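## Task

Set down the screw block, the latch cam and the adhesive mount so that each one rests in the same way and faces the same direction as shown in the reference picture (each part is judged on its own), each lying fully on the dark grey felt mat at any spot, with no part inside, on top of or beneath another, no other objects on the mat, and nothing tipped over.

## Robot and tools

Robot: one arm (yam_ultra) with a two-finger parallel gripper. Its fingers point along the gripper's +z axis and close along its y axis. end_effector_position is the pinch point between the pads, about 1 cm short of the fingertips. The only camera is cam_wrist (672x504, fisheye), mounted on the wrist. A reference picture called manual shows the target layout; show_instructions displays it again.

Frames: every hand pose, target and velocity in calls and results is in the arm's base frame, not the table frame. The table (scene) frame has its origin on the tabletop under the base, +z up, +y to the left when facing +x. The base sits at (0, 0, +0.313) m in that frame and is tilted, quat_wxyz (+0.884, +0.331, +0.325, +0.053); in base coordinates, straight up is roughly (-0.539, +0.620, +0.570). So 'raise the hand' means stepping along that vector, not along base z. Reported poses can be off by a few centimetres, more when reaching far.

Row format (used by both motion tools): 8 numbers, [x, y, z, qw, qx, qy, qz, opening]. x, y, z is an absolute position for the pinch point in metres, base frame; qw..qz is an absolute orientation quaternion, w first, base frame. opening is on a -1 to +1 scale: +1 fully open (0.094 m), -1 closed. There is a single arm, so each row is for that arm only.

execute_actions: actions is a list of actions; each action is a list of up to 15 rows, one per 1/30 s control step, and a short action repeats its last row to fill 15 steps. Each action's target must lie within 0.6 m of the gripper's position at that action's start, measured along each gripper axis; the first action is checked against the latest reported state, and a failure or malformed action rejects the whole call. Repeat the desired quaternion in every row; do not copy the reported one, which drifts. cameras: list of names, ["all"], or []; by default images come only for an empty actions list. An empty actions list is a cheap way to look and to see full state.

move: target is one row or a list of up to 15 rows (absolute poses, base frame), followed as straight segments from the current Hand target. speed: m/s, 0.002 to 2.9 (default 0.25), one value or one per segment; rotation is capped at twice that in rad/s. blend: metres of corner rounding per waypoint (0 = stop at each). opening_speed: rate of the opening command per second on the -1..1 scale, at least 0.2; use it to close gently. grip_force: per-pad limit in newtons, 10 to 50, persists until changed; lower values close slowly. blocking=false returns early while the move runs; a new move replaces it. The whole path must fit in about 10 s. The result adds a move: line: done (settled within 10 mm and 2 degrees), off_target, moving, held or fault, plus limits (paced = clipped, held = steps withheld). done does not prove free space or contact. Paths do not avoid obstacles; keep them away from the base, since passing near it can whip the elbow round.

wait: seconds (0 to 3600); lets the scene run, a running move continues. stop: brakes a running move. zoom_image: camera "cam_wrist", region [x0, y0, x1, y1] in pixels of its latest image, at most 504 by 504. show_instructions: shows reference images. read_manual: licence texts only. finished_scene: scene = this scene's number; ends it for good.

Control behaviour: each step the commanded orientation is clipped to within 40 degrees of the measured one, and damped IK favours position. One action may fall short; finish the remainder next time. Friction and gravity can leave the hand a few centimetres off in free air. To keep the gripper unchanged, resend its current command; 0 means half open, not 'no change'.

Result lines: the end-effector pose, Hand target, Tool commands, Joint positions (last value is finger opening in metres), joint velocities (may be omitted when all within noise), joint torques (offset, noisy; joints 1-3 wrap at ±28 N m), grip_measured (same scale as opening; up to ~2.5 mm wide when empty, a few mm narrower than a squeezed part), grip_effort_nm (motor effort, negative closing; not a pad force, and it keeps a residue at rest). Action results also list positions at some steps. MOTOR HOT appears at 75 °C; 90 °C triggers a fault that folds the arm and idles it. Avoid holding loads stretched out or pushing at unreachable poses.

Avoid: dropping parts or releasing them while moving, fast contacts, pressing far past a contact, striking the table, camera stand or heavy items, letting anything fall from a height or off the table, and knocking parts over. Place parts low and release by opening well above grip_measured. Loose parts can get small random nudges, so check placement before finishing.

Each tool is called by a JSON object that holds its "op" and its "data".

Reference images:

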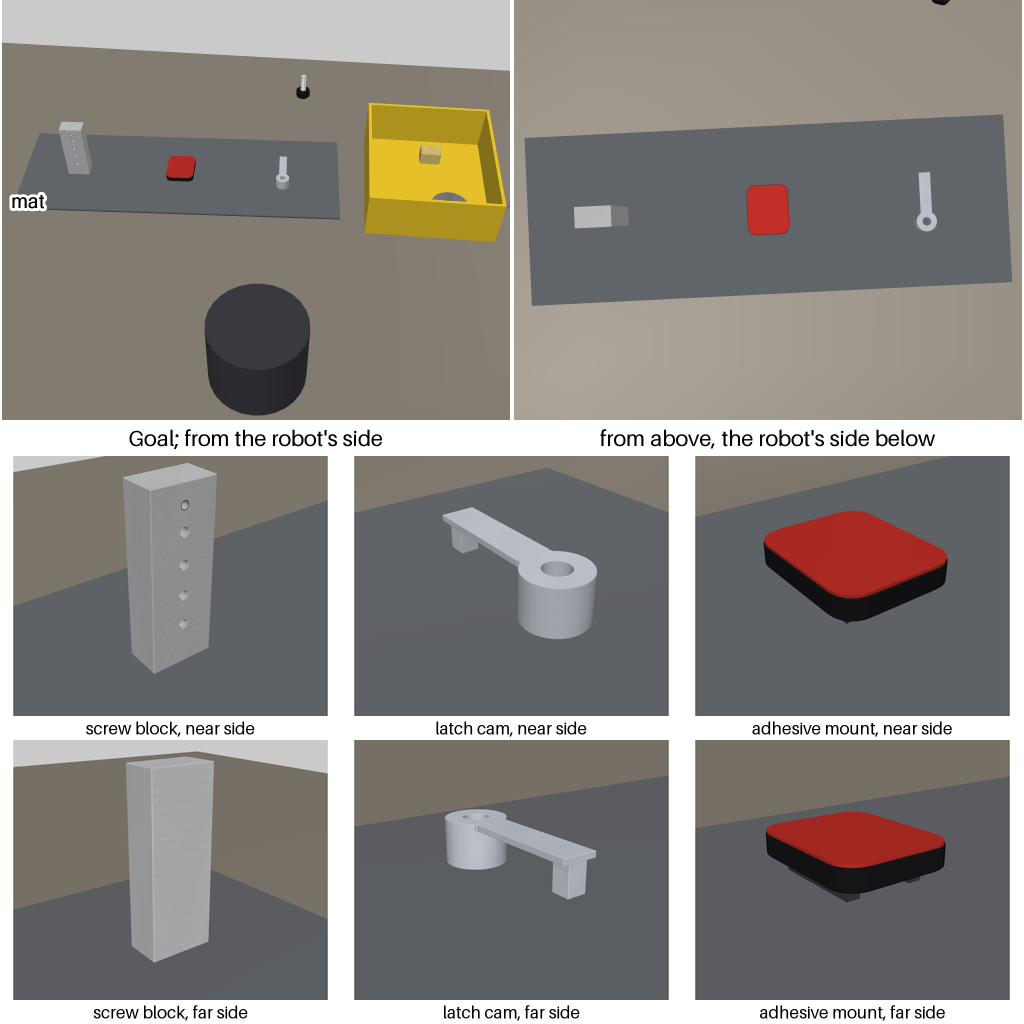

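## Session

{"op": "execute_actions", "data": {"actions": [], "cameras": ["cam_wrist"]}}

{"op": "show_instructions", "data": {}}

Scene clock: 0.00 s.
end_effector_position=(+0.1400, -0.3635, +0.2344) grip_measured=+1.000 grip_effort_nm=n/a end_effector_quat_wxyz=(+0.530, +0.847, +0.020, +0.049)
Joint positions: [-1.035 1.19 0.878 -0.173 0.377 1.83 0.094]
Joint velocities: within noise
Joint torques (N m): no reading
Heat: 33 °C.
Hand target: +0.1350, -0.3636, +0.2403; +0.536, +0.843, +0.014, +0.043
Tool commands: gripper/opening=+1.0

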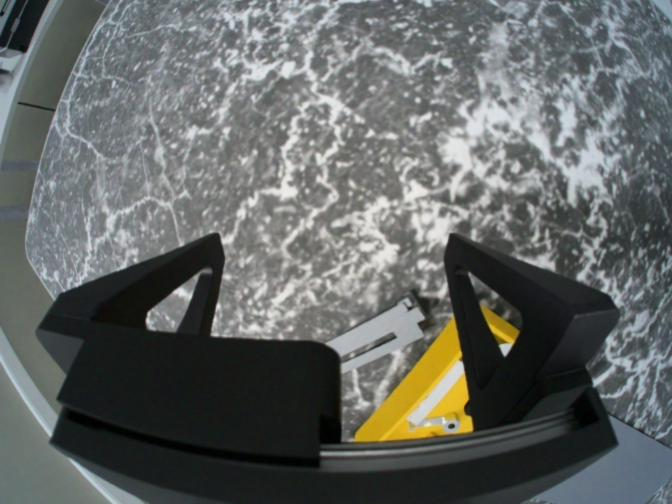

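Reference images for this scene: manual.

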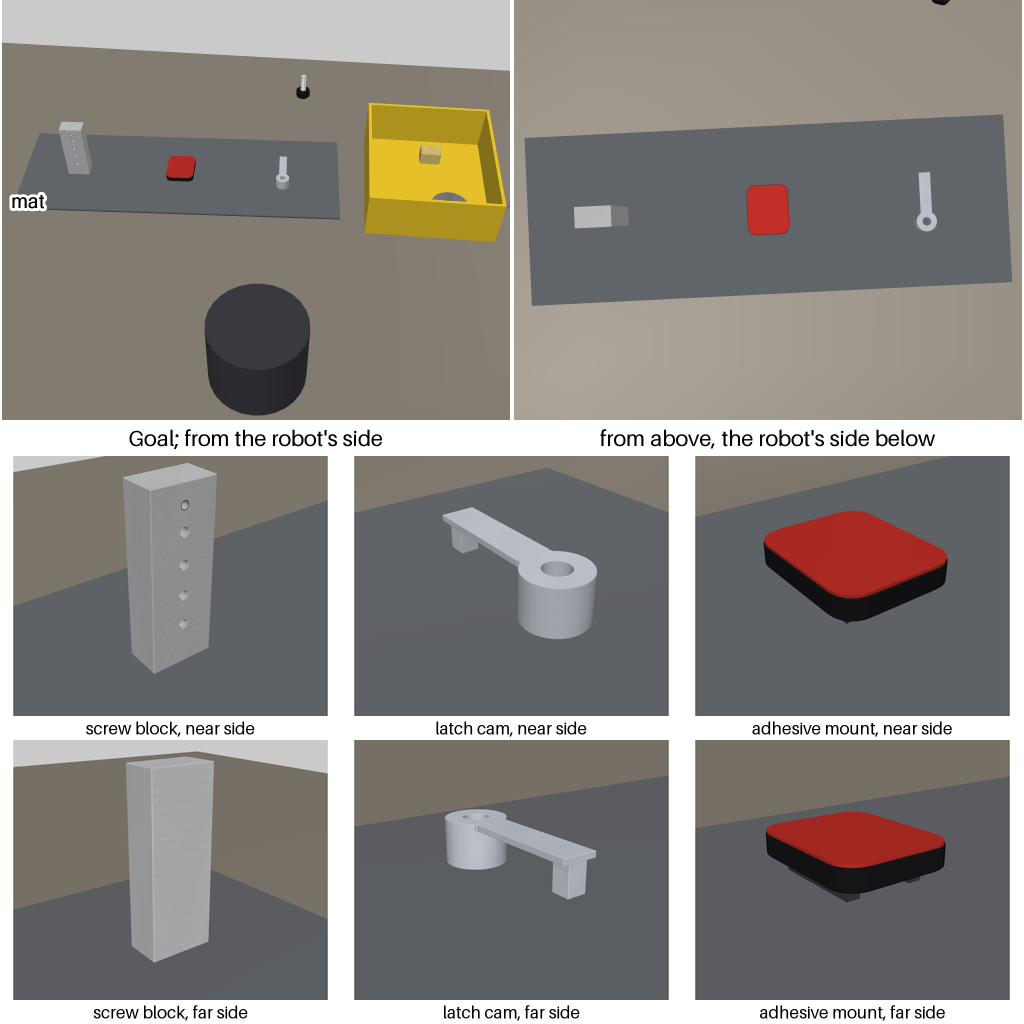

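{"op": "move", "data": {"target": [0.2652, -0.1474, 0.2135, 0.6380, 0.5654, 0.4691, -0.2307, 1.0], "speed": 0.3, "cameras": ["cam_wrist"]}}

Scene clock: 33.77 s.
end_effector_position=(+0.2670, -0.1500, +0.2135) grip_measured=+1.000 grip_effort_nm=-0.01 end_effector_quat_wxyz=(+0.631, +0.562, +0.483, -0.231)
Joint positions: [0.084 1.134 0.474 0.313 1.279 0.844 0.094]
Joint torques (N m): [3.29 -3.92 1.32 0.83 0.49 -0.12]
Heat: 35 °C.
Hand target: +0.2652, -0.1478, +0.2138; +0.635, +0.562, +0.475, -0.235
Off the commanded pose: 0.003 m, 2 deg.
move: done

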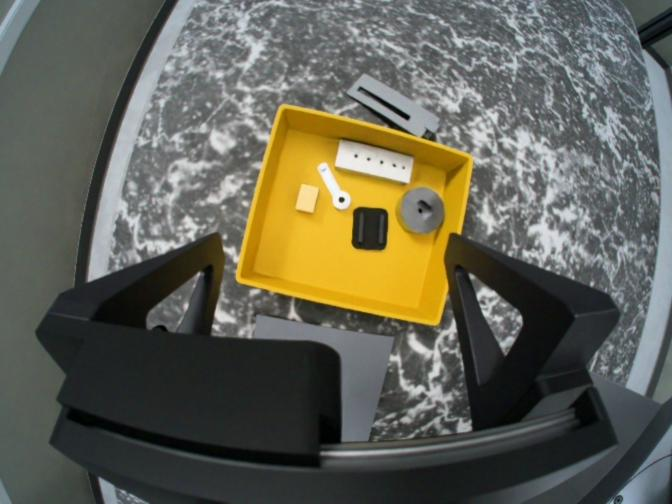

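{"op": "zoom_image", "data": {"camera": "cam_wrist", "region": [230, 95, 480, 335]}}

{"op": "show_instructions", "data": {}}

Scaled by 2.016 from the camera's image (finer frame: 960x720).

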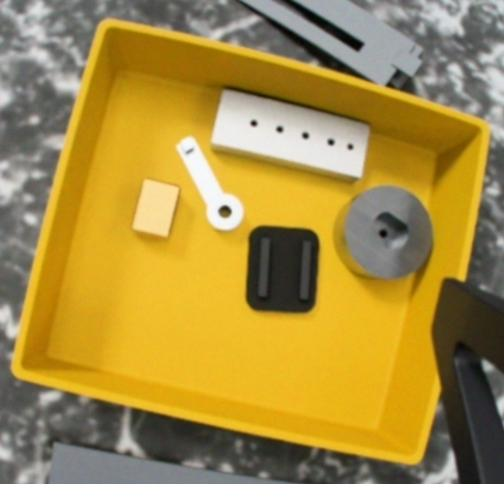

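Reference images for this scene: manual.

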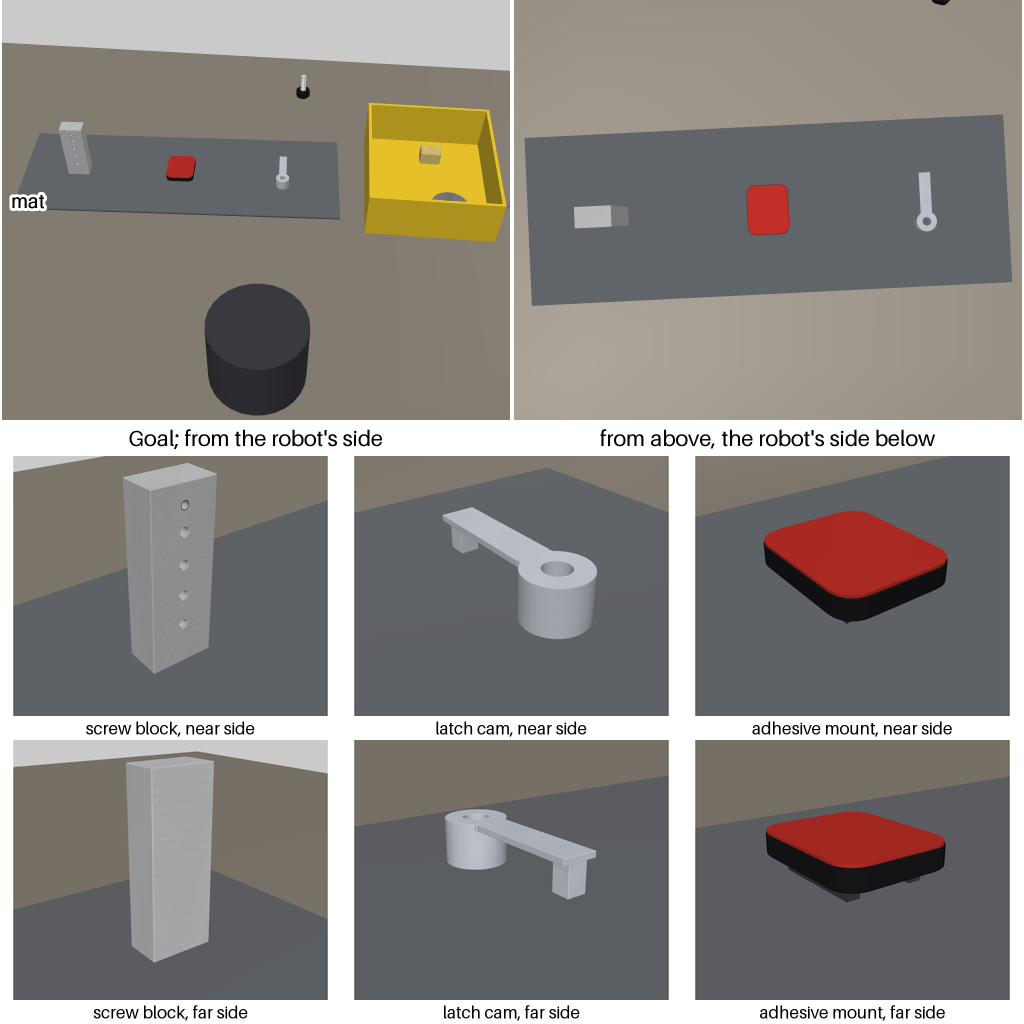

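{"op": "zoom_image", "data": {"camera": "cam_wrist", "region": [325, 125, 425, 200]}}

{"op": "zoom_image", "data": {"camera": "cam_wrist", "region": [295, 150, 415, 260]}}

Scaled by 5.040 from the camera's image (finer frame: 960x720).

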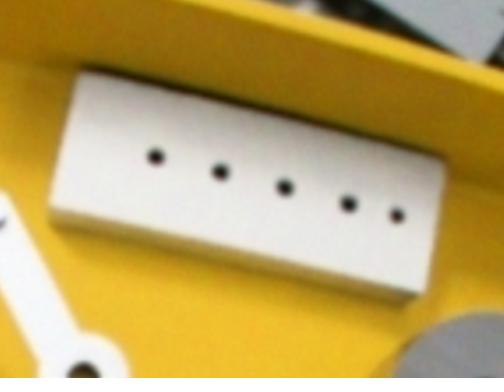

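Scaled by 4.200 from the camera's image (finer frame: 960x720).

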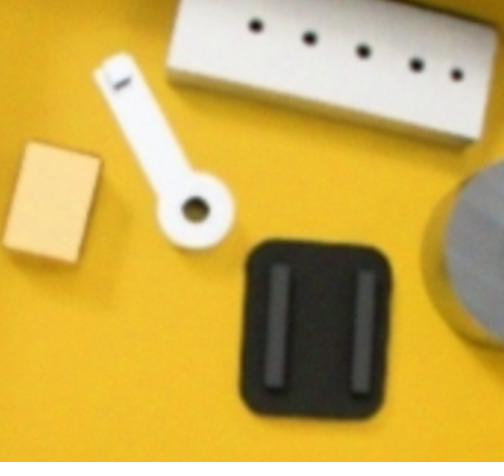

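{"op": "zoom_image", "data": {"camera": "cam_wrist", "region": [308, 155, 363, 220]}}

{"op": "zoom_image", "data": {"camera": "cam_wrist", "region": [345, 200, 400, 260]}}

Scaled by 7.754 from the camera's image (finer frame: 960x720).

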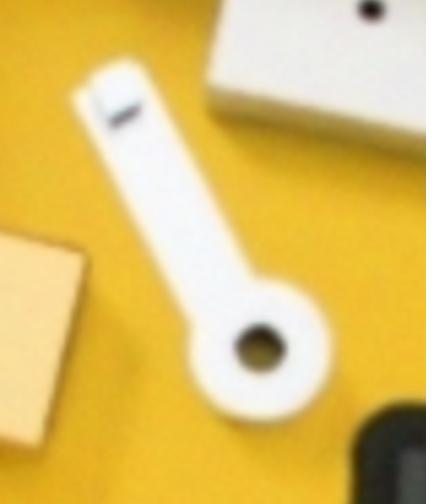

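Scaled by 8.400 from the camera's image (finer frame: 960x720).

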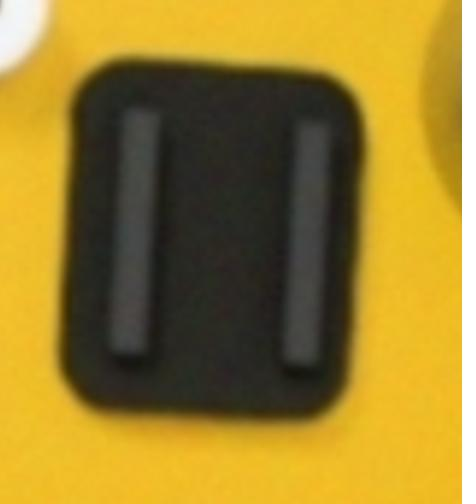

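{"op": "zoom_image", "data": {"camera": "cam_wrist", "region": [200, 290, 440, 500]}}

Scaled by 2.100 from the camera's image (finer frame: 960x720).

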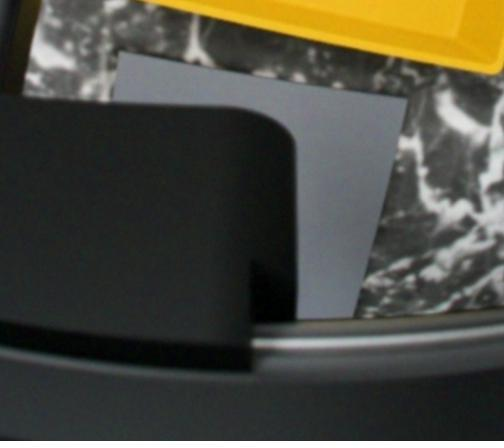

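{"op": "move", "data": {"target": [0.28997, -0.23114, 0.15248, 0.37786, -0.03794, 0.85609, -0.35045, 0.2], "speed": 0.5, "cameras": ["cam_wrist"]}}

Scene clock: 362.27 s.
end_effector_position=(+0.2863, -0.2321, +0.1543) grip_measured=+0.202 grip_effort_nm=-0.09 end_effector_quat_wxyz=(+0.382, -0.026, +0.850, -0.361)
Joint positions: [-0.65 1.141 0.528 0.147 0.069 -0.753 0.056]
Joint torques (N m): [0.01 -6.09 2.84 0.15 -0.23 -0.12]
Heat: 32 °C.
Hand target: +0.2878, -0.2317, +0.1520; +0.378, -0.033, +0.856, -0.352
Off the commanded pose: 0.004 m, 2 deg.
move: done

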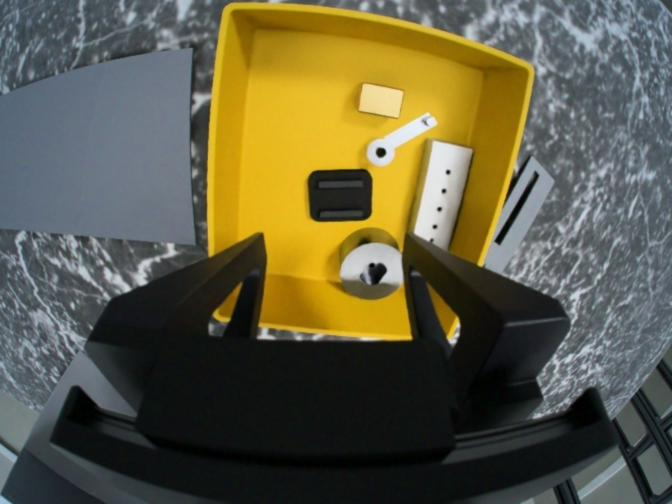

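{"op": "zoom_image", "data": {"camera": "cam_wrist", "region": [290, 70, 490, 270]}}

{"op": "zoom_image", "data": {"camera": "cam_wrist", "region": [350, 95, 450, 175]}}

Scaled by 2.520 from the camera's image (finer frame: 960x720).

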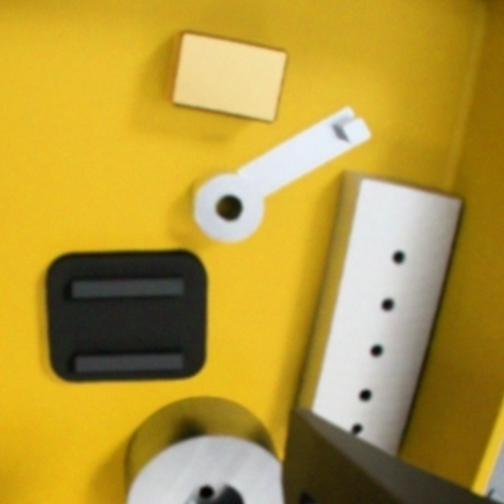

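Scaled by 5.040 from the camera's image (finer frame: 960x720).

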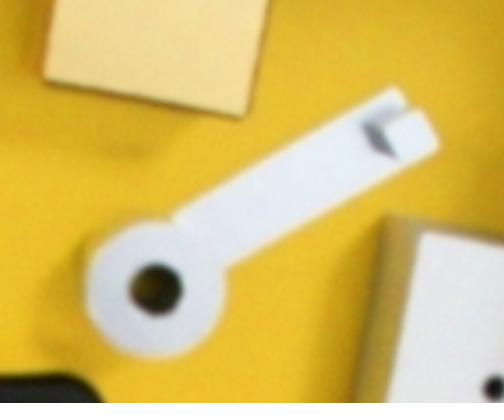

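{"op": "move", "data": {"target": [[0.3170, -0.2706, 0.1203, 0.37786, -0.03794, 0.85609, -0.35045, 0.2], [0.3329, -0.2889, 0.1035, 0.37786, -0.03794, 0.85609, -0.35045, 0.2]], "speed": [0.25, 0.08], "blend": [0.01, 0], "cameras": ["cam_wrist"]}}

Scene clock: 376.40 s.
end_effector_position=(+0.3224, -0.2813, +0.0993) grip_measured=+0.201 grip_effort_nm=-0.06 end_effector_quat_wxyz=(+0.360, -0.026, +0.868, -0.340)
Joint positions: [-0.716 1.547 0.641 0.371 0.009 -0.782 0.056]
Joint torques (N m): [-0.06 -4.57 1.14 0.89 -0.29 -0.15]
Heat: 32 °C.
Hand target: +0.3322, -0.2881, +0.1039; +0.378, -0.035, +0.857, -0.349
Off the commanded pose: 0.014 m, 3 deg.
move: off_target

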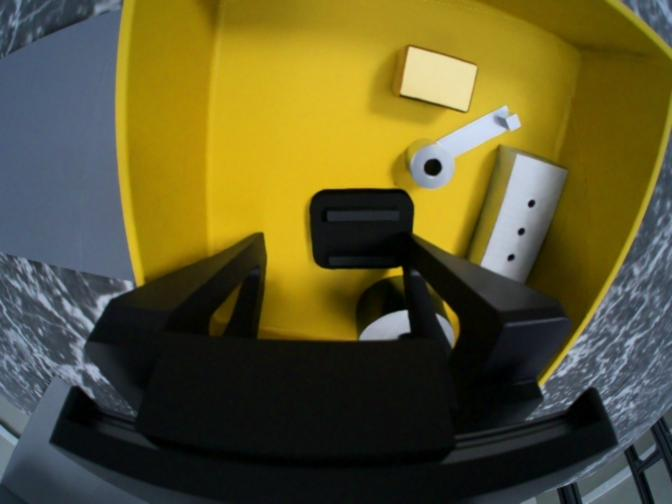

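{"op": "move", "data": {"target": [0.3167, -0.2703, 0.1206, 0.37786, -0.03794, 0.85609, -0.35045, 0.2], "speed": 0.15}}

Scene clock: 384.57 s.
end_effector_position=(+0.3168, -0.2764, +0.1166) grip_measured=+0.201 grip_effort_nm=-0.05 end_effector_quat_wxyz=(+0.374, -0.027, +0.857, -0.354)
Joint positions: [-0.716 1.473 0.611 0.371 0.009 -0.785 0.056]
Joint torques (N m): [0.94 -10.86 -0.31 0.16 -0.2 -0.12]
Heat: 32 °C.
Hand target: +0.3167, -0.2706, +0.1204; +0.378, -0.037, +0.856, -0.350
Off the commanded pose: 0.007 m, 1 deg.
move: done

{"op": "move", "data": {"target": [0.3283, -0.2836, 0.1084, 0.37786, -0.03794, 0.85609, -0.35045, 0.2], "speed": 0.12, "cameras": ["cam_wrist"]}}

Scene clock: 388.60 s.
end_effector_position=(+0.3230, -0.2807, +0.1034) grip_measured=+0.201 grip_effort_nm=-0.05 end_effector_quat_wxyz=(+0.366, -0.031, +0.863, -0.346)
Joint positions: [-0.716 1.538 0.632 0.391 0.004 -0.791 0.056]
Joint torques (N m): [0.21 -7.23 0.68 0.55 -0.24 -0.13]
Heat: 32 °C.
Hand target: +0.3283, -0.2834, +0.1087; +0.378, -0.038, +0.856, -0.351
Off the commanded pose: 0.008 m, 2 deg.
move: done

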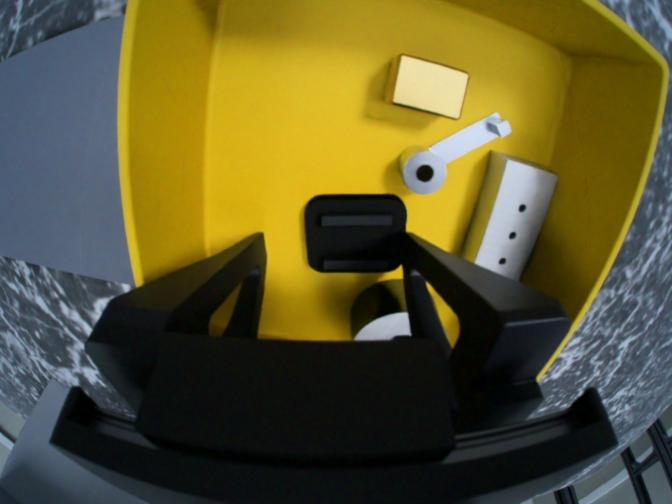

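{"op": "move", "data": {"target": [[0.3089, -0.2650, 0.1366, 0.37786, -0.03794, 0.85609, -0.35045, 0.2], [0.3307, -0.2900, 0.1137, 0.37786, -0.03794, 0.85609, -0.35045, 0.2]], "speed": [0.25, 0.15], "cameras": ["cam_wrist"]}}

Scene clock: 396.73 s.
end_effector_position=(+0.3259, -0.2876, +0.1113) grip_measured=+0.201 grip_effort_nm=-0.05 end_effector_quat_wxyz=(+0.368, -0.030, +0.862, -0.348)
Joint positions: [-0.727 1.541 0.669 0.364 -0.005 -0.794 0.056]
Joint torques (N m): [0.1 -7.06 0.57 0.56 -0.24 -0.12]
Heat: 32 °C.
Hand target: +0.3303, -0.2900, +0.1136; +0.377, -0.037, +0.856, -0.350
Off the commanded pose: 0.006 m, 2 deg.
move: done

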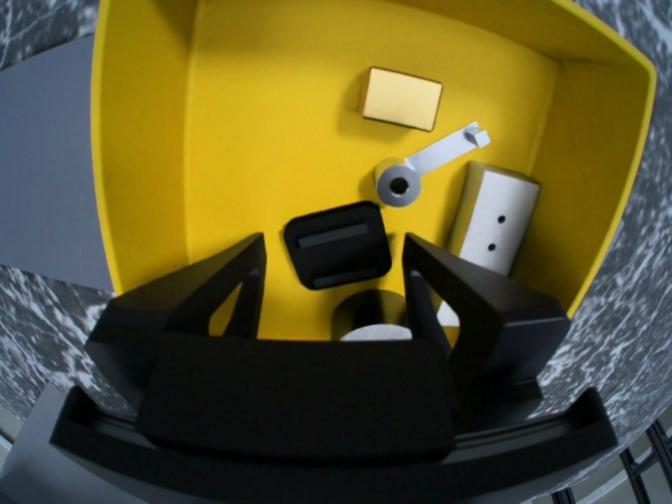

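{"op": "move", "data": {"target": [[0.3206, -0.2787, 0.1240, 0.32489, -0.16483, 0.85095, -0.37828, 0.2], [0.3320, -0.2941, 0.1094, 0.32489, -0.16483, 0.85095, -0.37828, 0.2]], "speed": [0.25, 0.15], "cameras": ["cam_wrist"]}}

Scene clock: 405.27 s.
end_effector_position=(+0.3273, -0.2919, +0.1060) grip_measured=+0.201 grip_effort_nm=-0.05 end_effector_quat_wxyz=(+0.315, -0.158, +0.858, -0.375)
Joint positions: [-0.752 1.567 0.71 0.308 -0.053 -1.087 0.056]
Joint torques (N m): [0.01 -7.66 0.72 0.45 -0.28 -0.13]
Heat: 32 °C.
Hand target: +0.3319, -0.2940, +0.1094; +0.324, -0.165, +0.851, -0.378
Off the commanded pose: 0.006 m, 2 deg.
move: done

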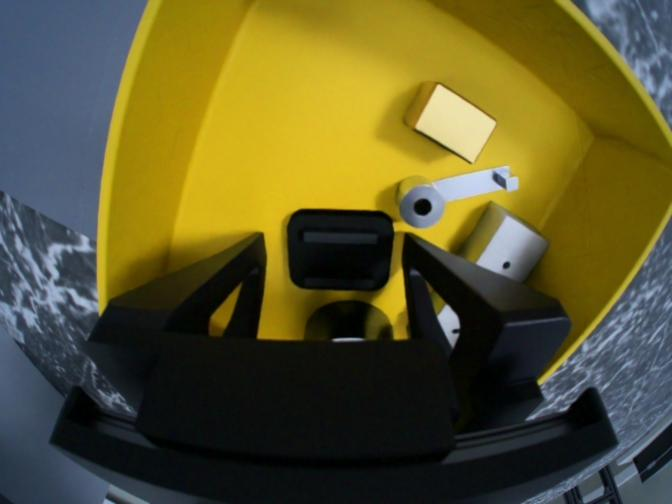

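{"op": "move", "data": {"target": [0.3320, -0.2941, 0.1094, 0.32489, -0.16483, 0.85095, -0.37828, -1], "speed": 0.1, "grip_force": 35, "cameras": ["cam_wrist"]}}

Scene clock: 408.03 s.
end_effector_position=(+0.3273, -0.2919, +0.1060) grip_measured=-0.140 grip_effort_nm=-0.76 end_effector_quat_wxyz=(+0.315, -0.158, +0.858, -0.375)
Joint positions: [-0.752 1.567 0.71 0.308 -0.053 -1.087 0.04]
Joint torques (N m): [0.01 -7.64 0.72 0.45 -0.27 -0.12]
Heat: 33 °C.
Hand target: +0.3317, -0.2941, +0.1093; +0.324, -0.165, +0.851, -0.378
Off the commanded pose: 0.006 m, 2 deg.
grip_force (N): 35
move: done

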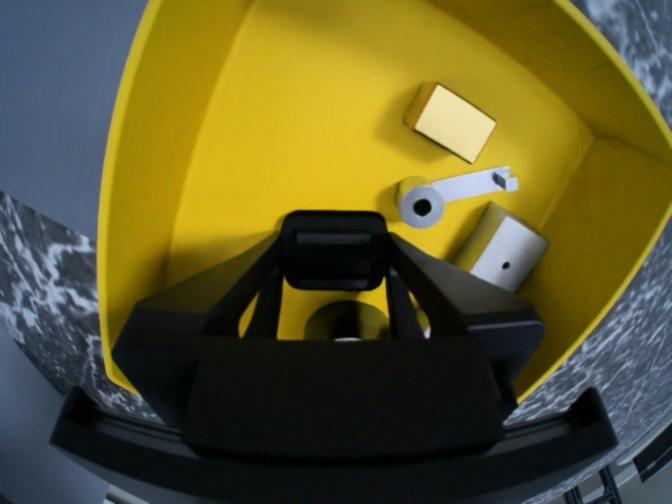

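{"op": "move", "data": {"target": [[0.2807, -0.2352, 0.1635, 0.32489, -0.16483, 0.85095, -0.37828, -1], [0.3547, -0.0759, 0.0584, 0.2259, -0.36254, 0.80717, -0.4074, -1], [0.3979, -0.1255, 0.0128, 0.2259, -0.36254, 0.80717, -0.4074, -1]], "speed": [0.3, 0.4, 0.2], "blend": [0.02, 0.02, 0], "cameras": ["cam_wrist"]}}

Scene clock: 416.27 s.
end_effector_position=(+0.3925, -0.1278, +0.0139) grip_measured=-0.140 grip_effort_nm=-0.76 end_effector_quat_wxyz=(+0.215, -0.358, +0.810, -0.412)
Joint positions: [-0.13 1.835 0.59 0.566 0.44 -1.175 0.04]
Joint torques (N m): [3.59 -5.46 -0.5 0.41 -0.28 -0.13]
Heat: 33 °C.
Hand target: +0.3979, -0.1260, +0.0137; +0.225, -0.363, +0.806, -0.410
Off the commanded pose: 0.006 m, 1 deg.
grip_force (N): 35
move: done

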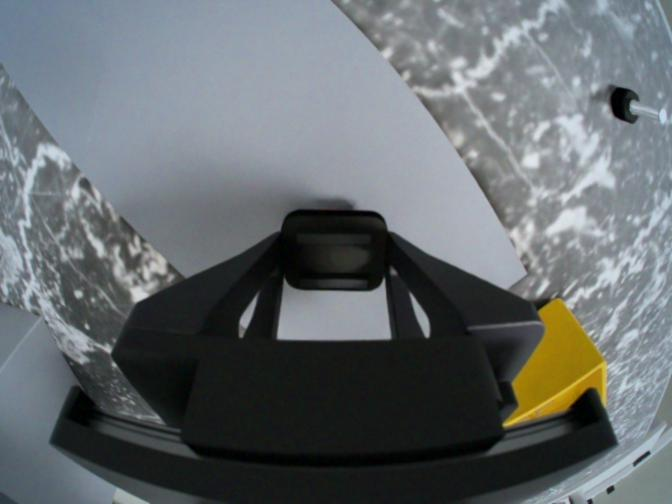

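{"op": "move", "data": {"target": [0.4066, -0.1354, 0.0037, 0.2259, -0.36254, 0.80717, -0.4074, -1], "speed": 0.06}}

Scene clock: 419.33 s.
end_effector_position=(+0.3980, -0.1367, +0.0039) grip_measured=-0.140 grip_effort_nm=-0.76 end_effector_quat_wxyz=(+0.210, -0.358, +0.813, -0.409)
Joint positions: [-0.157 1.893 0.618 0.591 0.421 -1.189 0.04]
Joint torques (N m): [3.41 -4.82 -0.28 0.49 -0.35 -0.15]
Heat: 33 °C.
Hand target: +0.4061, -0.1351, +0.0036; +0.225, -0.363, +0.807, -0.407
Off the commanded pose: 0.009 m, 2 deg.
grip_force (N): 35
move: done

{"op": "move", "data": {"target": [0.4082, -0.1373, 0.0020, 0.2259, -0.36254, 0.80717, -0.4074, -1], "speed": 0.05}}

Scene clock: 421.93 s.
end_effector_position=(+0.3983, -0.1368, +0.0040) grip_measured=-0.140 grip_effort_nm=-0.76 end_effector_quat_wxyz=(+0.211, -0.357, +0.812, -0.410)
Joint positions: [-0.157 1.894 0.618 0.594 0.421 -1.189 0.04]
Joint torques (N m): [2.95 -3.92 0.25 0.54 -0.38 -0.18]
Heat: 33 °C.
Hand target: +0.4079, -0.1372, +0.0026; +0.226, -0.362, +0.807, -0.408
Off the commanded pose: 0.010 m, 2 deg.
grip_force (N): 35
move: done

{"op": "move", "data": {"target": [[0.4060, -0.1348, 0.0043, 0.2259, -0.36254, 0.80717, -0.4074, 0.08], [0.3817, -0.1069, 0.0299, 0.2259, -0.36254, 0.80717, -0.4074, 0.08], [0.3785, -0.1105, 0.0301, 0.47639, -0.47542, 0.68965, -0.26717, 0.08]], "speed": [0.1, 0.25, 0.4], "blend": [0, 0.01, 0], "opening_speed": 1.0, "cameras": ["cam_wrist"]}}

Scene clock: 433.30 s.
end_effector_position=(+0.3757, -0.1135, +0.0260) grip_measured=+0.078 grip_effort_nm=0.08 end_effector_quat_wxyz=(+0.462, -0.466, +0.706, -0.266)
Joint positions: [-0.529 1.845 0.416 0.907 -0.527 -1.388 0.051]
Joint torques (N m): [1.52 -5.24 -1.68 0.53 -0.7 -0.13]
Heat: 32 °C.
Hand target: +0.3790, -0.1106, +0.0295; +0.475, -0.475, +0.692, -0.265
Off the commanded pose: 0.006 m, 3 deg.
grip_force (N): 35
move: off_target

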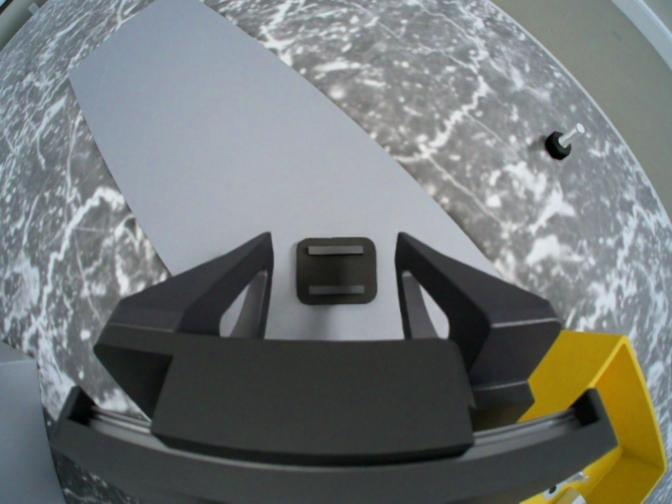

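{"op": "move", "data": {"target": [0.3940, -0.1372, 0.0094, 0.47639, -0.47542, 0.68965, -0.26717, 0.08], "speed": 0.15, "cameras": ["cam_wrist"]}}

Scene clock: 441.10 s.
end_effector_position=(+0.3907, -0.1403, +0.0066) grip_measured=+0.078 grip_effort_nm=0.09 end_effector_quat_wxyz=(+0.463, -0.466, +0.704, -0.269)
Joint positions: [-0.586 2.004 0.522 0.948 -0.574 -1.422 0.051]
Joint torques (N m): [1.55 -5.34 -1.96 0.5 -0.7 -0.13]
Heat: 32 °C.
Hand target: +0.3938, -0.1371, +0.0094; +0.476, -0.476, +0.690, -0.267
Off the commanded pose: 0.005 m, 3 deg.
grip_force (N): 35
move: off_target

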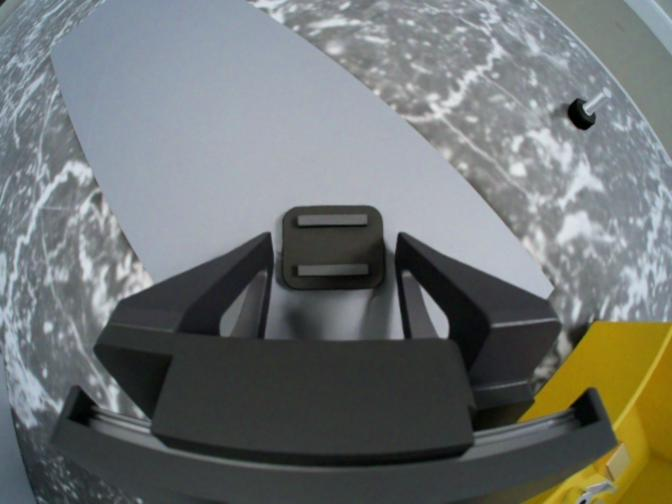

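{"op": "move", "data": {"target": [0.3967, -0.1403, 0.0066, 0.47639, -0.47542, 0.68965, -0.26717, 0.08], "speed": 0.08}}

Scene clock: 446.63 s.
end_effector_position=(+0.3938, -0.1406, +0.0047) grip_measured=+0.078 grip_effort_nm=0.08 end_effector_quat_wxyz=(+0.466, -0.473, +0.699, -0.268)
Joint positions: [-0.587 2.025 0.538 0.953 -0.59 -1.434 0.051]
Joint torques (N m): [1.4 -5.24 -1.87 0.48 -0.59 -0.12]
Heat: 32 °C.
Hand target: +0.3966, -0.1402, +0.0065; +0.475, -0.479, +0.688, -0.269
Off the commanded pose: 0.003 m, 2 deg.
grip_force (N): 35
move: done

{"op": "move", "data": {"target": [[0.3967, -0.1403, 0.0066, 0.47639, -0.47542, 0.68965, -0.26717, -1], [0.3643, -0.1031, 0.0408, 0.47639, -0.47542, 0.68965, -0.26717, -1]], "speed": [0.1, 0.25], "cameras": ["cam_wrist"]}}

Scene clock: 456.90 s.
end_effector_position=(+0.3699, -0.1124, +0.0453) grip_measured=-0.138 grip_effort_nm=-0.76 end_effector_quat_wxyz=(+0.478, -0.476, +0.681, -0.285)
Joint positions: [-0.553 1.78 0.381 0.93 -0.573 -1.416 0.041]
Joint torques (N m): [3.11 -8.81 -3.85 0.14 -0.32 0.11]
Heat: 32 °C.
Hand target: +0.3644, -0.1033, +0.0408; +0.476, -0.477, +0.688, -0.269
Off the commanded pose: 0.012 m, 2 deg.
grip_force (N): 35
move: off_target

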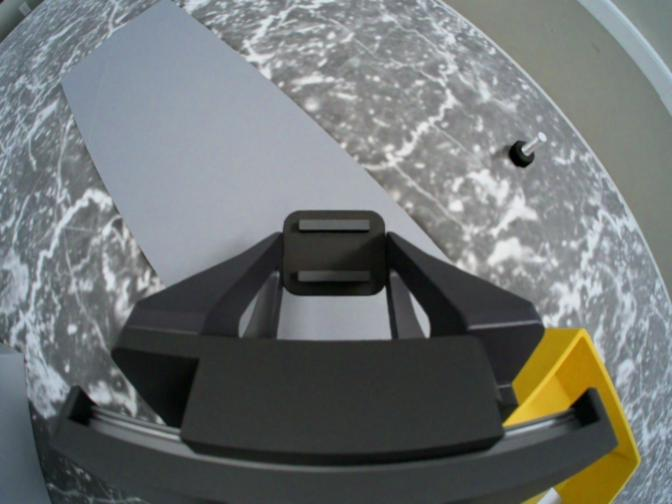

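{"op": "move", "data": {"target": [[0.3900, -0.0180, 0.0150, 0.20446, 0.6078, 0.73197, 0.23009, -1], [0.4264, -0.0610, -0.0270, 0.20446, 0.6078, 0.73197, 0.23009, -1]], "speed": [0.5, 0.2], "blend": [0.02, 0], "cameras": ["cam_wrist"]}}

Scene clock: 462.73 s.
end_effector_position=(+0.4241, -0.0652, -0.0241) grip_measured=-0.138 grip_effort_nm=-0.76 end_effector_quat_wxyz=(+0.210, +0.613, +0.729, +0.222)
Joint positions: [-0.239 1.946 0.891 0.075 -0.201 1.221 0.041]
Joint torques (N m): [4.29 -6.63 -0.39 -0.15 -0.53 -0.12]
Heat: 32 °C.
Hand target: +0.4281, -0.0617, -0.0248; +0.210, +0.605, +0.732, +0.232
Off the commanded pose: 0.006 m, 1 deg.
grip_force (N): 35
move: done

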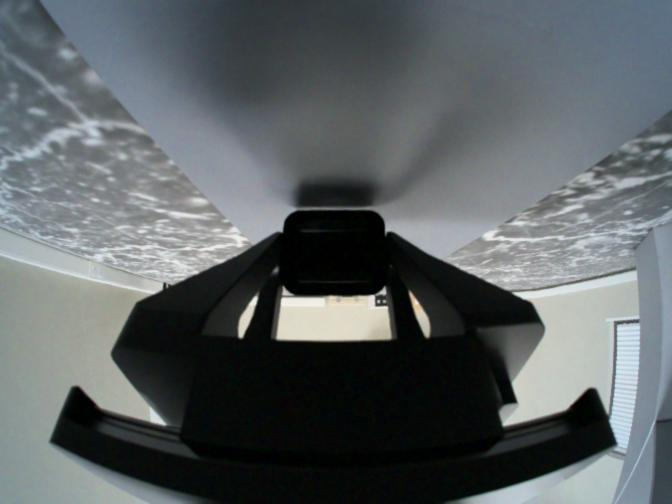

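{"op": "move", "data": {"target": [0.4329, -0.0684, -0.0338, 0.20446, 0.6078, 0.73197, 0.23009, -1], "speed": 0.06, "cameras": ["cam_wrist"]}}

Scene clock: 466.17 s.
end_effector_position=(+0.4292, -0.0622, -0.0296) grip_measured=-0.138 grip_effort_nm=-0.76 end_effector_quat_wxyz=(+0.197, +0.610, +0.731, +0.235)
Joint positions: [-0.246 1.982 0.92 0.071 -0.243 1.217 0.041]
Joint torques (N m): [3.6 -5.79 -0.14 -0.18 -0.22 -0.12]
Heat: 32 °C.
Hand target: +0.4316, -0.0682, -0.0343; +0.202, +0.610, +0.731, +0.229
Off the commanded pose: 0.008 m, 1 deg.
grip_force (N): 35
move: done

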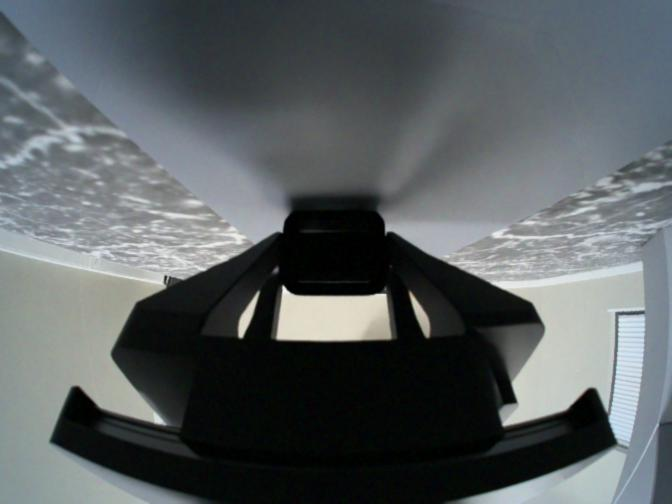

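{"op": "move", "data": {"target": [0.4371, -0.0731, -0.0382, 0.20446, 0.6078, 0.73197, 0.23009, -1], "speed": 0.06}}

Scene clock: 469.87 s.
end_effector_position=(+0.4315, -0.0594, -0.0321) grip_measured=-0.138 grip_effort_nm=-0.76 end_effector_quat_wxyz=(+0.185, +0.606, +0.733, +0.247)
Joint positions: [-0.254 2.002 0.938 0.061 -0.28 1.211 0.041]
Joint torques (N m): [3.38 -5.23 -0.01 -0.11 -0.04 -0.14]
Heat: 32 °C.
Hand target: +0.4353, -0.0707, -0.0384; +0.198, +0.610, +0.731, +0.234
Off the commanded pose: 0.016 m, 3 deg.
grip_force (N): 35
move: off_target

{"op": "move", "data": {"target": [[0.4200, -0.0484, -0.0204, 0.20446, 0.6078, 0.73197, 0.23009, -1], [0.4294, -0.0592, -0.0304, 0.20446, 0.6078, 0.73197, 0.23009, -1]], "speed": [0.15, 0.08], "cameras": ["cam_wrist"]}}

Scene clock: 475.43 s.
end_effector_position=(+0.4282, -0.0596, -0.0276) grip_measured=-0.138 grip_effort_nm=-0.76 end_effector_quat_wxyz=(+0.208, +0.607, +0.732, +0.226)
Joint positions: [-0.227 1.966 0.9 0.089 -0.209 1.221 0.041]
Joint torques (N m): [4.11 -6.54 -0.36 -0.13 -0.3 -0.12]
Heat: 32 °C.
Hand target: +0.4315, -0.0616, -0.0292; +0.213, +0.604, +0.734, +0.227
Off the commanded pose: 0.003 m, 1 deg.
grip_force (N): 35
move: done

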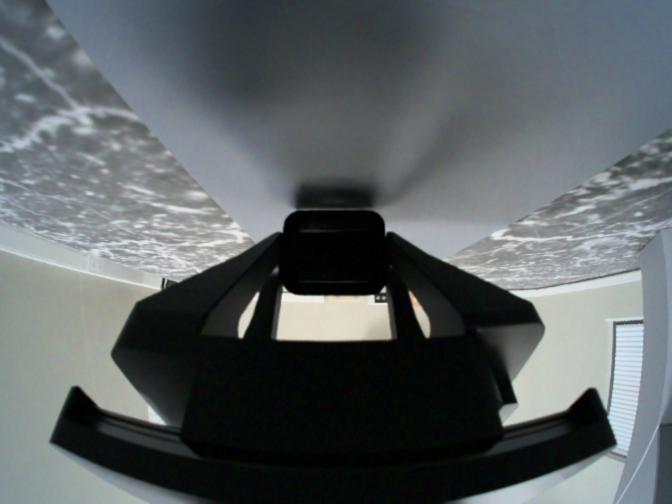

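{"op": "move", "data": {"target": [0.4323, -0.0626, -0.0335, 0.20446, 0.6078, 0.73197, 0.23009, -1], "speed": 0.08, "cameras": ["cam_wrist"]}}

Scene clock: 477.87 s.
end_effector_position=(+0.4305, -0.0605, -0.0292) grip_measured=-0.138 grip_effort_nm=-0.76 end_effector_quat_wxyz=(+0.206, +0.608, +0.732, +0.229)
Joint positions: [-0.232 1.979 0.911 0.089 -0.218 1.221 0.041]
Joint torques (N m): [3.85 -6.01 -0.17 -0.21 -0.35 -0.07]
Heat: 32 °C.
Hand target: +0.4322, -0.0626, -0.0334; +0.205, +0.608, +0.732, +0.230
Off the commanded pose: 0.005 m, 0 deg.
grip_force (N): 35
move: done

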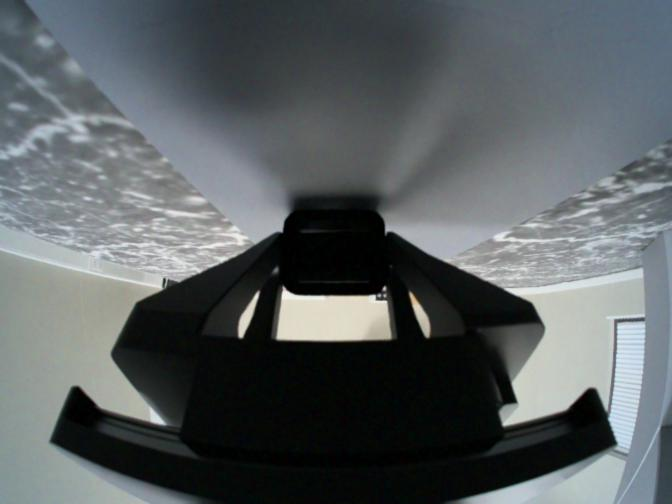

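{"op": "zoom_image", "data": {"camera": "cam_wrist", "region": [275, 175, 395, 305]}}

Scaled by 3.877 from the camera's image (finer frame: 960x720).

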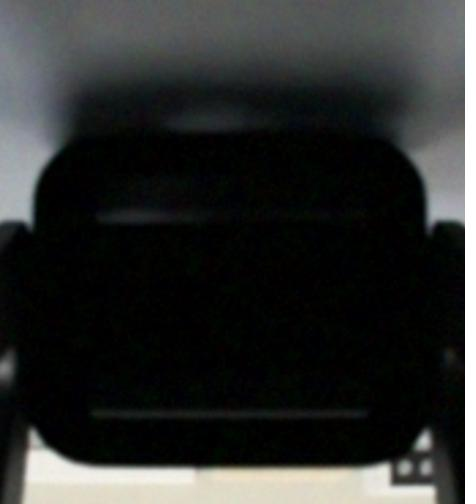

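{"op": "move", "data": {"target": [[0.4323, -0.0626, -0.0335, 0.20446, 0.6078, 0.73197, 0.23009, 0.1], [0.3962, -0.0679, 0.0139, 0.20446, 0.6078, 0.73197, 0.23009, 0.1], [0.3876, -0.0035, 0.0147, 0.35462, 0.015, 0.87067, -0.34045, 0.0]], "speed": [0.1, 0.2, 0.5], "blend": [0, 0.01, 0], "opening_speed": 0.8, "cameras": ["cam_wrist"]}}

Scene clock: 493.40 s.
end_effector_position=(+0.3849, -0.0108, +0.0132) grip_measured=+0.002 grip_effort_nm=-0.09 end_effector_quat_wxyz=(+0.342, +0.029, +0.878, -0.334)
Joint positions: [0.335 1.893 0.746 0.149 0.868 0.129 0.047]
Joint torques (N m): [8.34 -5.01 0.06 0.35 0.11 -0.13]
Heat: 32 °C.
Hand target: +0.3855, -0.0018, +0.0127; +0.350, +0.017, +0.875, -0.334
Off the commanded pose: 0.008 m, 2 deg.
grip_force (N): 35
move: done

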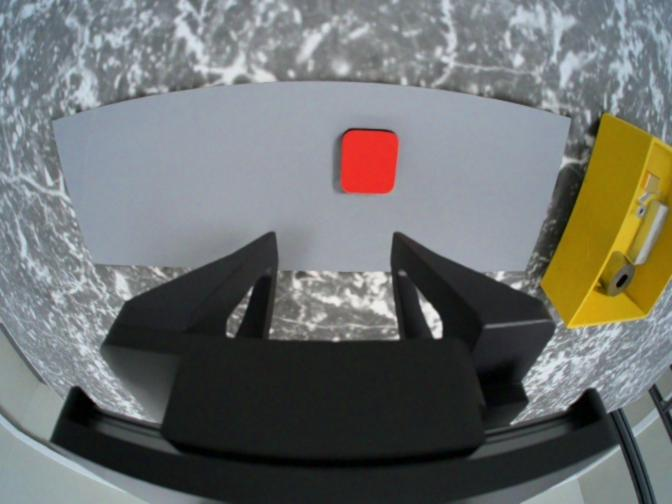

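{"op": "zoom_image", "data": {"camera": "cam_wrist", "region": [320, 110, 420, 210]}}

Scaled by 5.040 from the camera's image (finer frame: 960x720).

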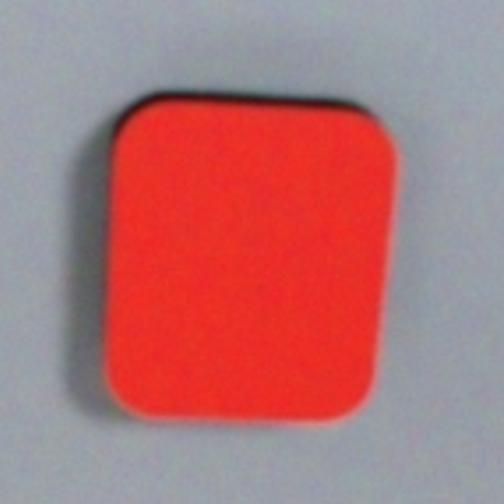

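{"op": "move", "data": {"target": [0.3060, -0.2464, 0.1842, 0.45124, 0.82975, 0.30626, 0.11862, -0.28], "speed": 0.5, "cameras": ["cam_wrist"]}}

Scene clock: 513.20 s.
end_effector_position=(+0.3086, -0.2444, +0.1754) grip_measured=-0.278 grip_effort_nm=-0.09 end_effector_quat_wxyz=(+0.449, +0.827, +0.319, +0.114)
Joint positions: [-0.51 1.312 0.861 -0.204 0.362 1.717 0.034]
Joint torques (N m): [0.66 -10.29 3.59 -0.13 0.01 0.11]
Heat: 32 °C.
Hand target: +0.3066, -0.2457, +0.1839; +0.452, +0.828, +0.311, +0.118
Off the commanded pose: 0.009 m, 2 deg.
grip_force (N): 35
move: done

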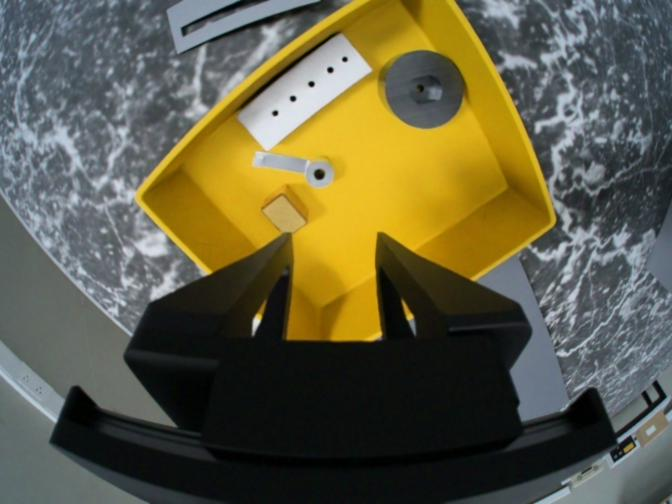

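{"op": "zoom_image", "data": {"camera": "cam_wrist", "region": [180, 40, 520, 280]}}

Scaled by 1.482 from the camera's image (finer frame: 960x720).

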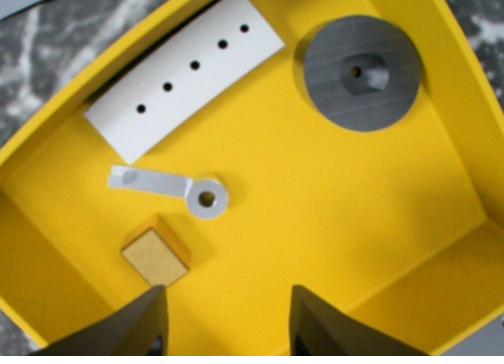

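{"op": "move", "data": {"target": [0.32195, -0.27354, 0.17628, 0.43089, 0.85894, 0.22662, 0.1586, -0.38], "speed": 0.15, "cameras": ["cam_wrist"]}}

Scene clock: 557.23 s.
end_effector_position=(+0.3183, -0.2688, +0.1730) grip_measured=-0.378 grip_effort_nm=-0.09 end_effector_quat_wxyz=(+0.428, +0.859, +0.235, +0.153)
Joint positions: [-0.57 1.407 0.939 -0.196 0.314 1.884 0.029]
Joint torques (N m): [0.62 -8.29 3.37 0.14 0.01 0.11]
Heat: 33 °C.
Hand target: +0.3218, -0.2735, +0.1765; +0.431, +0.859, +0.227, +0.159
Off the commanded pose: 0.007 m, 1 deg.
grip_force (N): 35
move: done

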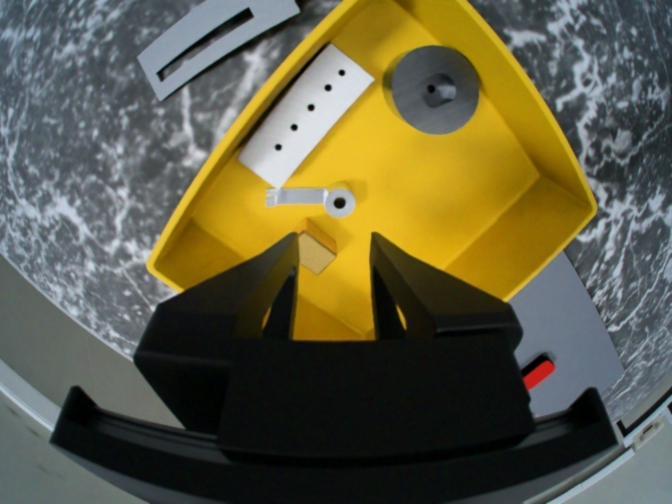

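{"op": "move", "data": {"target": [0.34023, -0.28985, 0.15869, 0.43089, 0.85894, 0.22662, 0.1586, -0.38], "speed": 0.12, "cameras": ["cam_wrist"]}}

Scene clock: 563.13 s.
end_effector_position=(+0.3377, -0.2850, +0.1563) grip_measured=-0.378 grip_effort_nm=-0.09 end_effector_quat_wxyz=(+0.427, +0.860, +0.231, +0.156)
Joint positions: [-0.581 1.523 0.972 -0.11 0.303 1.886 0.029]
Joint torques (N m): [0.75 -8.79 2.69 0.15 0.02 0.03]
Heat: 33 °C.
Hand target: +0.3403, -0.2897, +0.1587; +0.431, +0.859, +0.226, +0.159
Off the commanded pose: 0.006 m, 1 deg.
grip_force (N): 35
move: done

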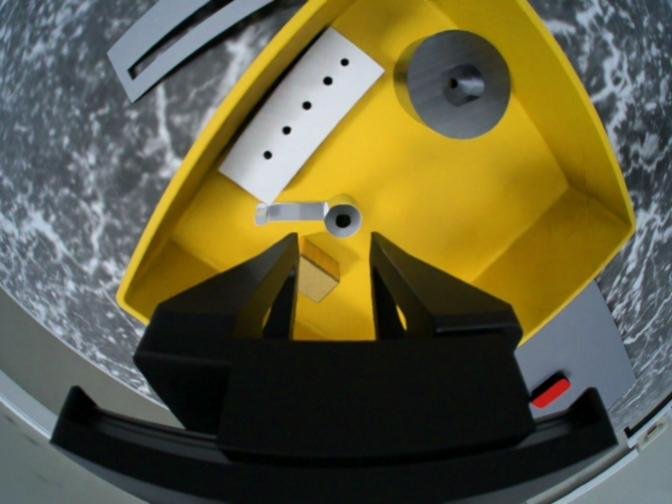

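{"op": "move", "data": {"target": [0.35184, -0.30619, 0.1413, 0.43089, 0.85894, 0.22662, 0.1586, -0.38], "speed": 0.08, "cameras": ["cam_wrist"]}}

Scene clock: 569.43 s.
end_effector_position=(+0.3478, -0.3005, +0.1380) grip_measured=-0.378 grip_effort_nm=-0.09 end_effector_quat_wxyz=(+0.425, +0.862, +0.227, +0.155)
Joint positions: [-0.603 1.614 0.99 -0.04 0.288 1.883 0.029]
Joint torques (N m): [0.77 -8.72 2.58 0.18 0 -0.12]
Heat: 34 °C.
Hand target: +0.3516, -0.3061, +0.1414; +0.431, +0.859, +0.227, +0.158
Off the commanded pose: 0.008 m, 1 deg.
grip_force (N): 35
move: done

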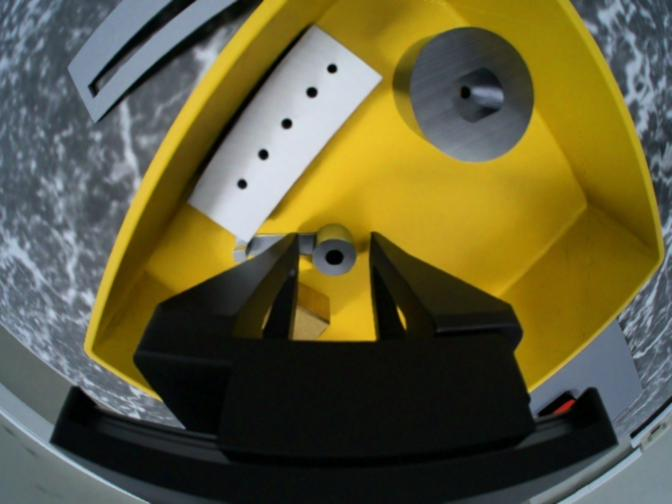

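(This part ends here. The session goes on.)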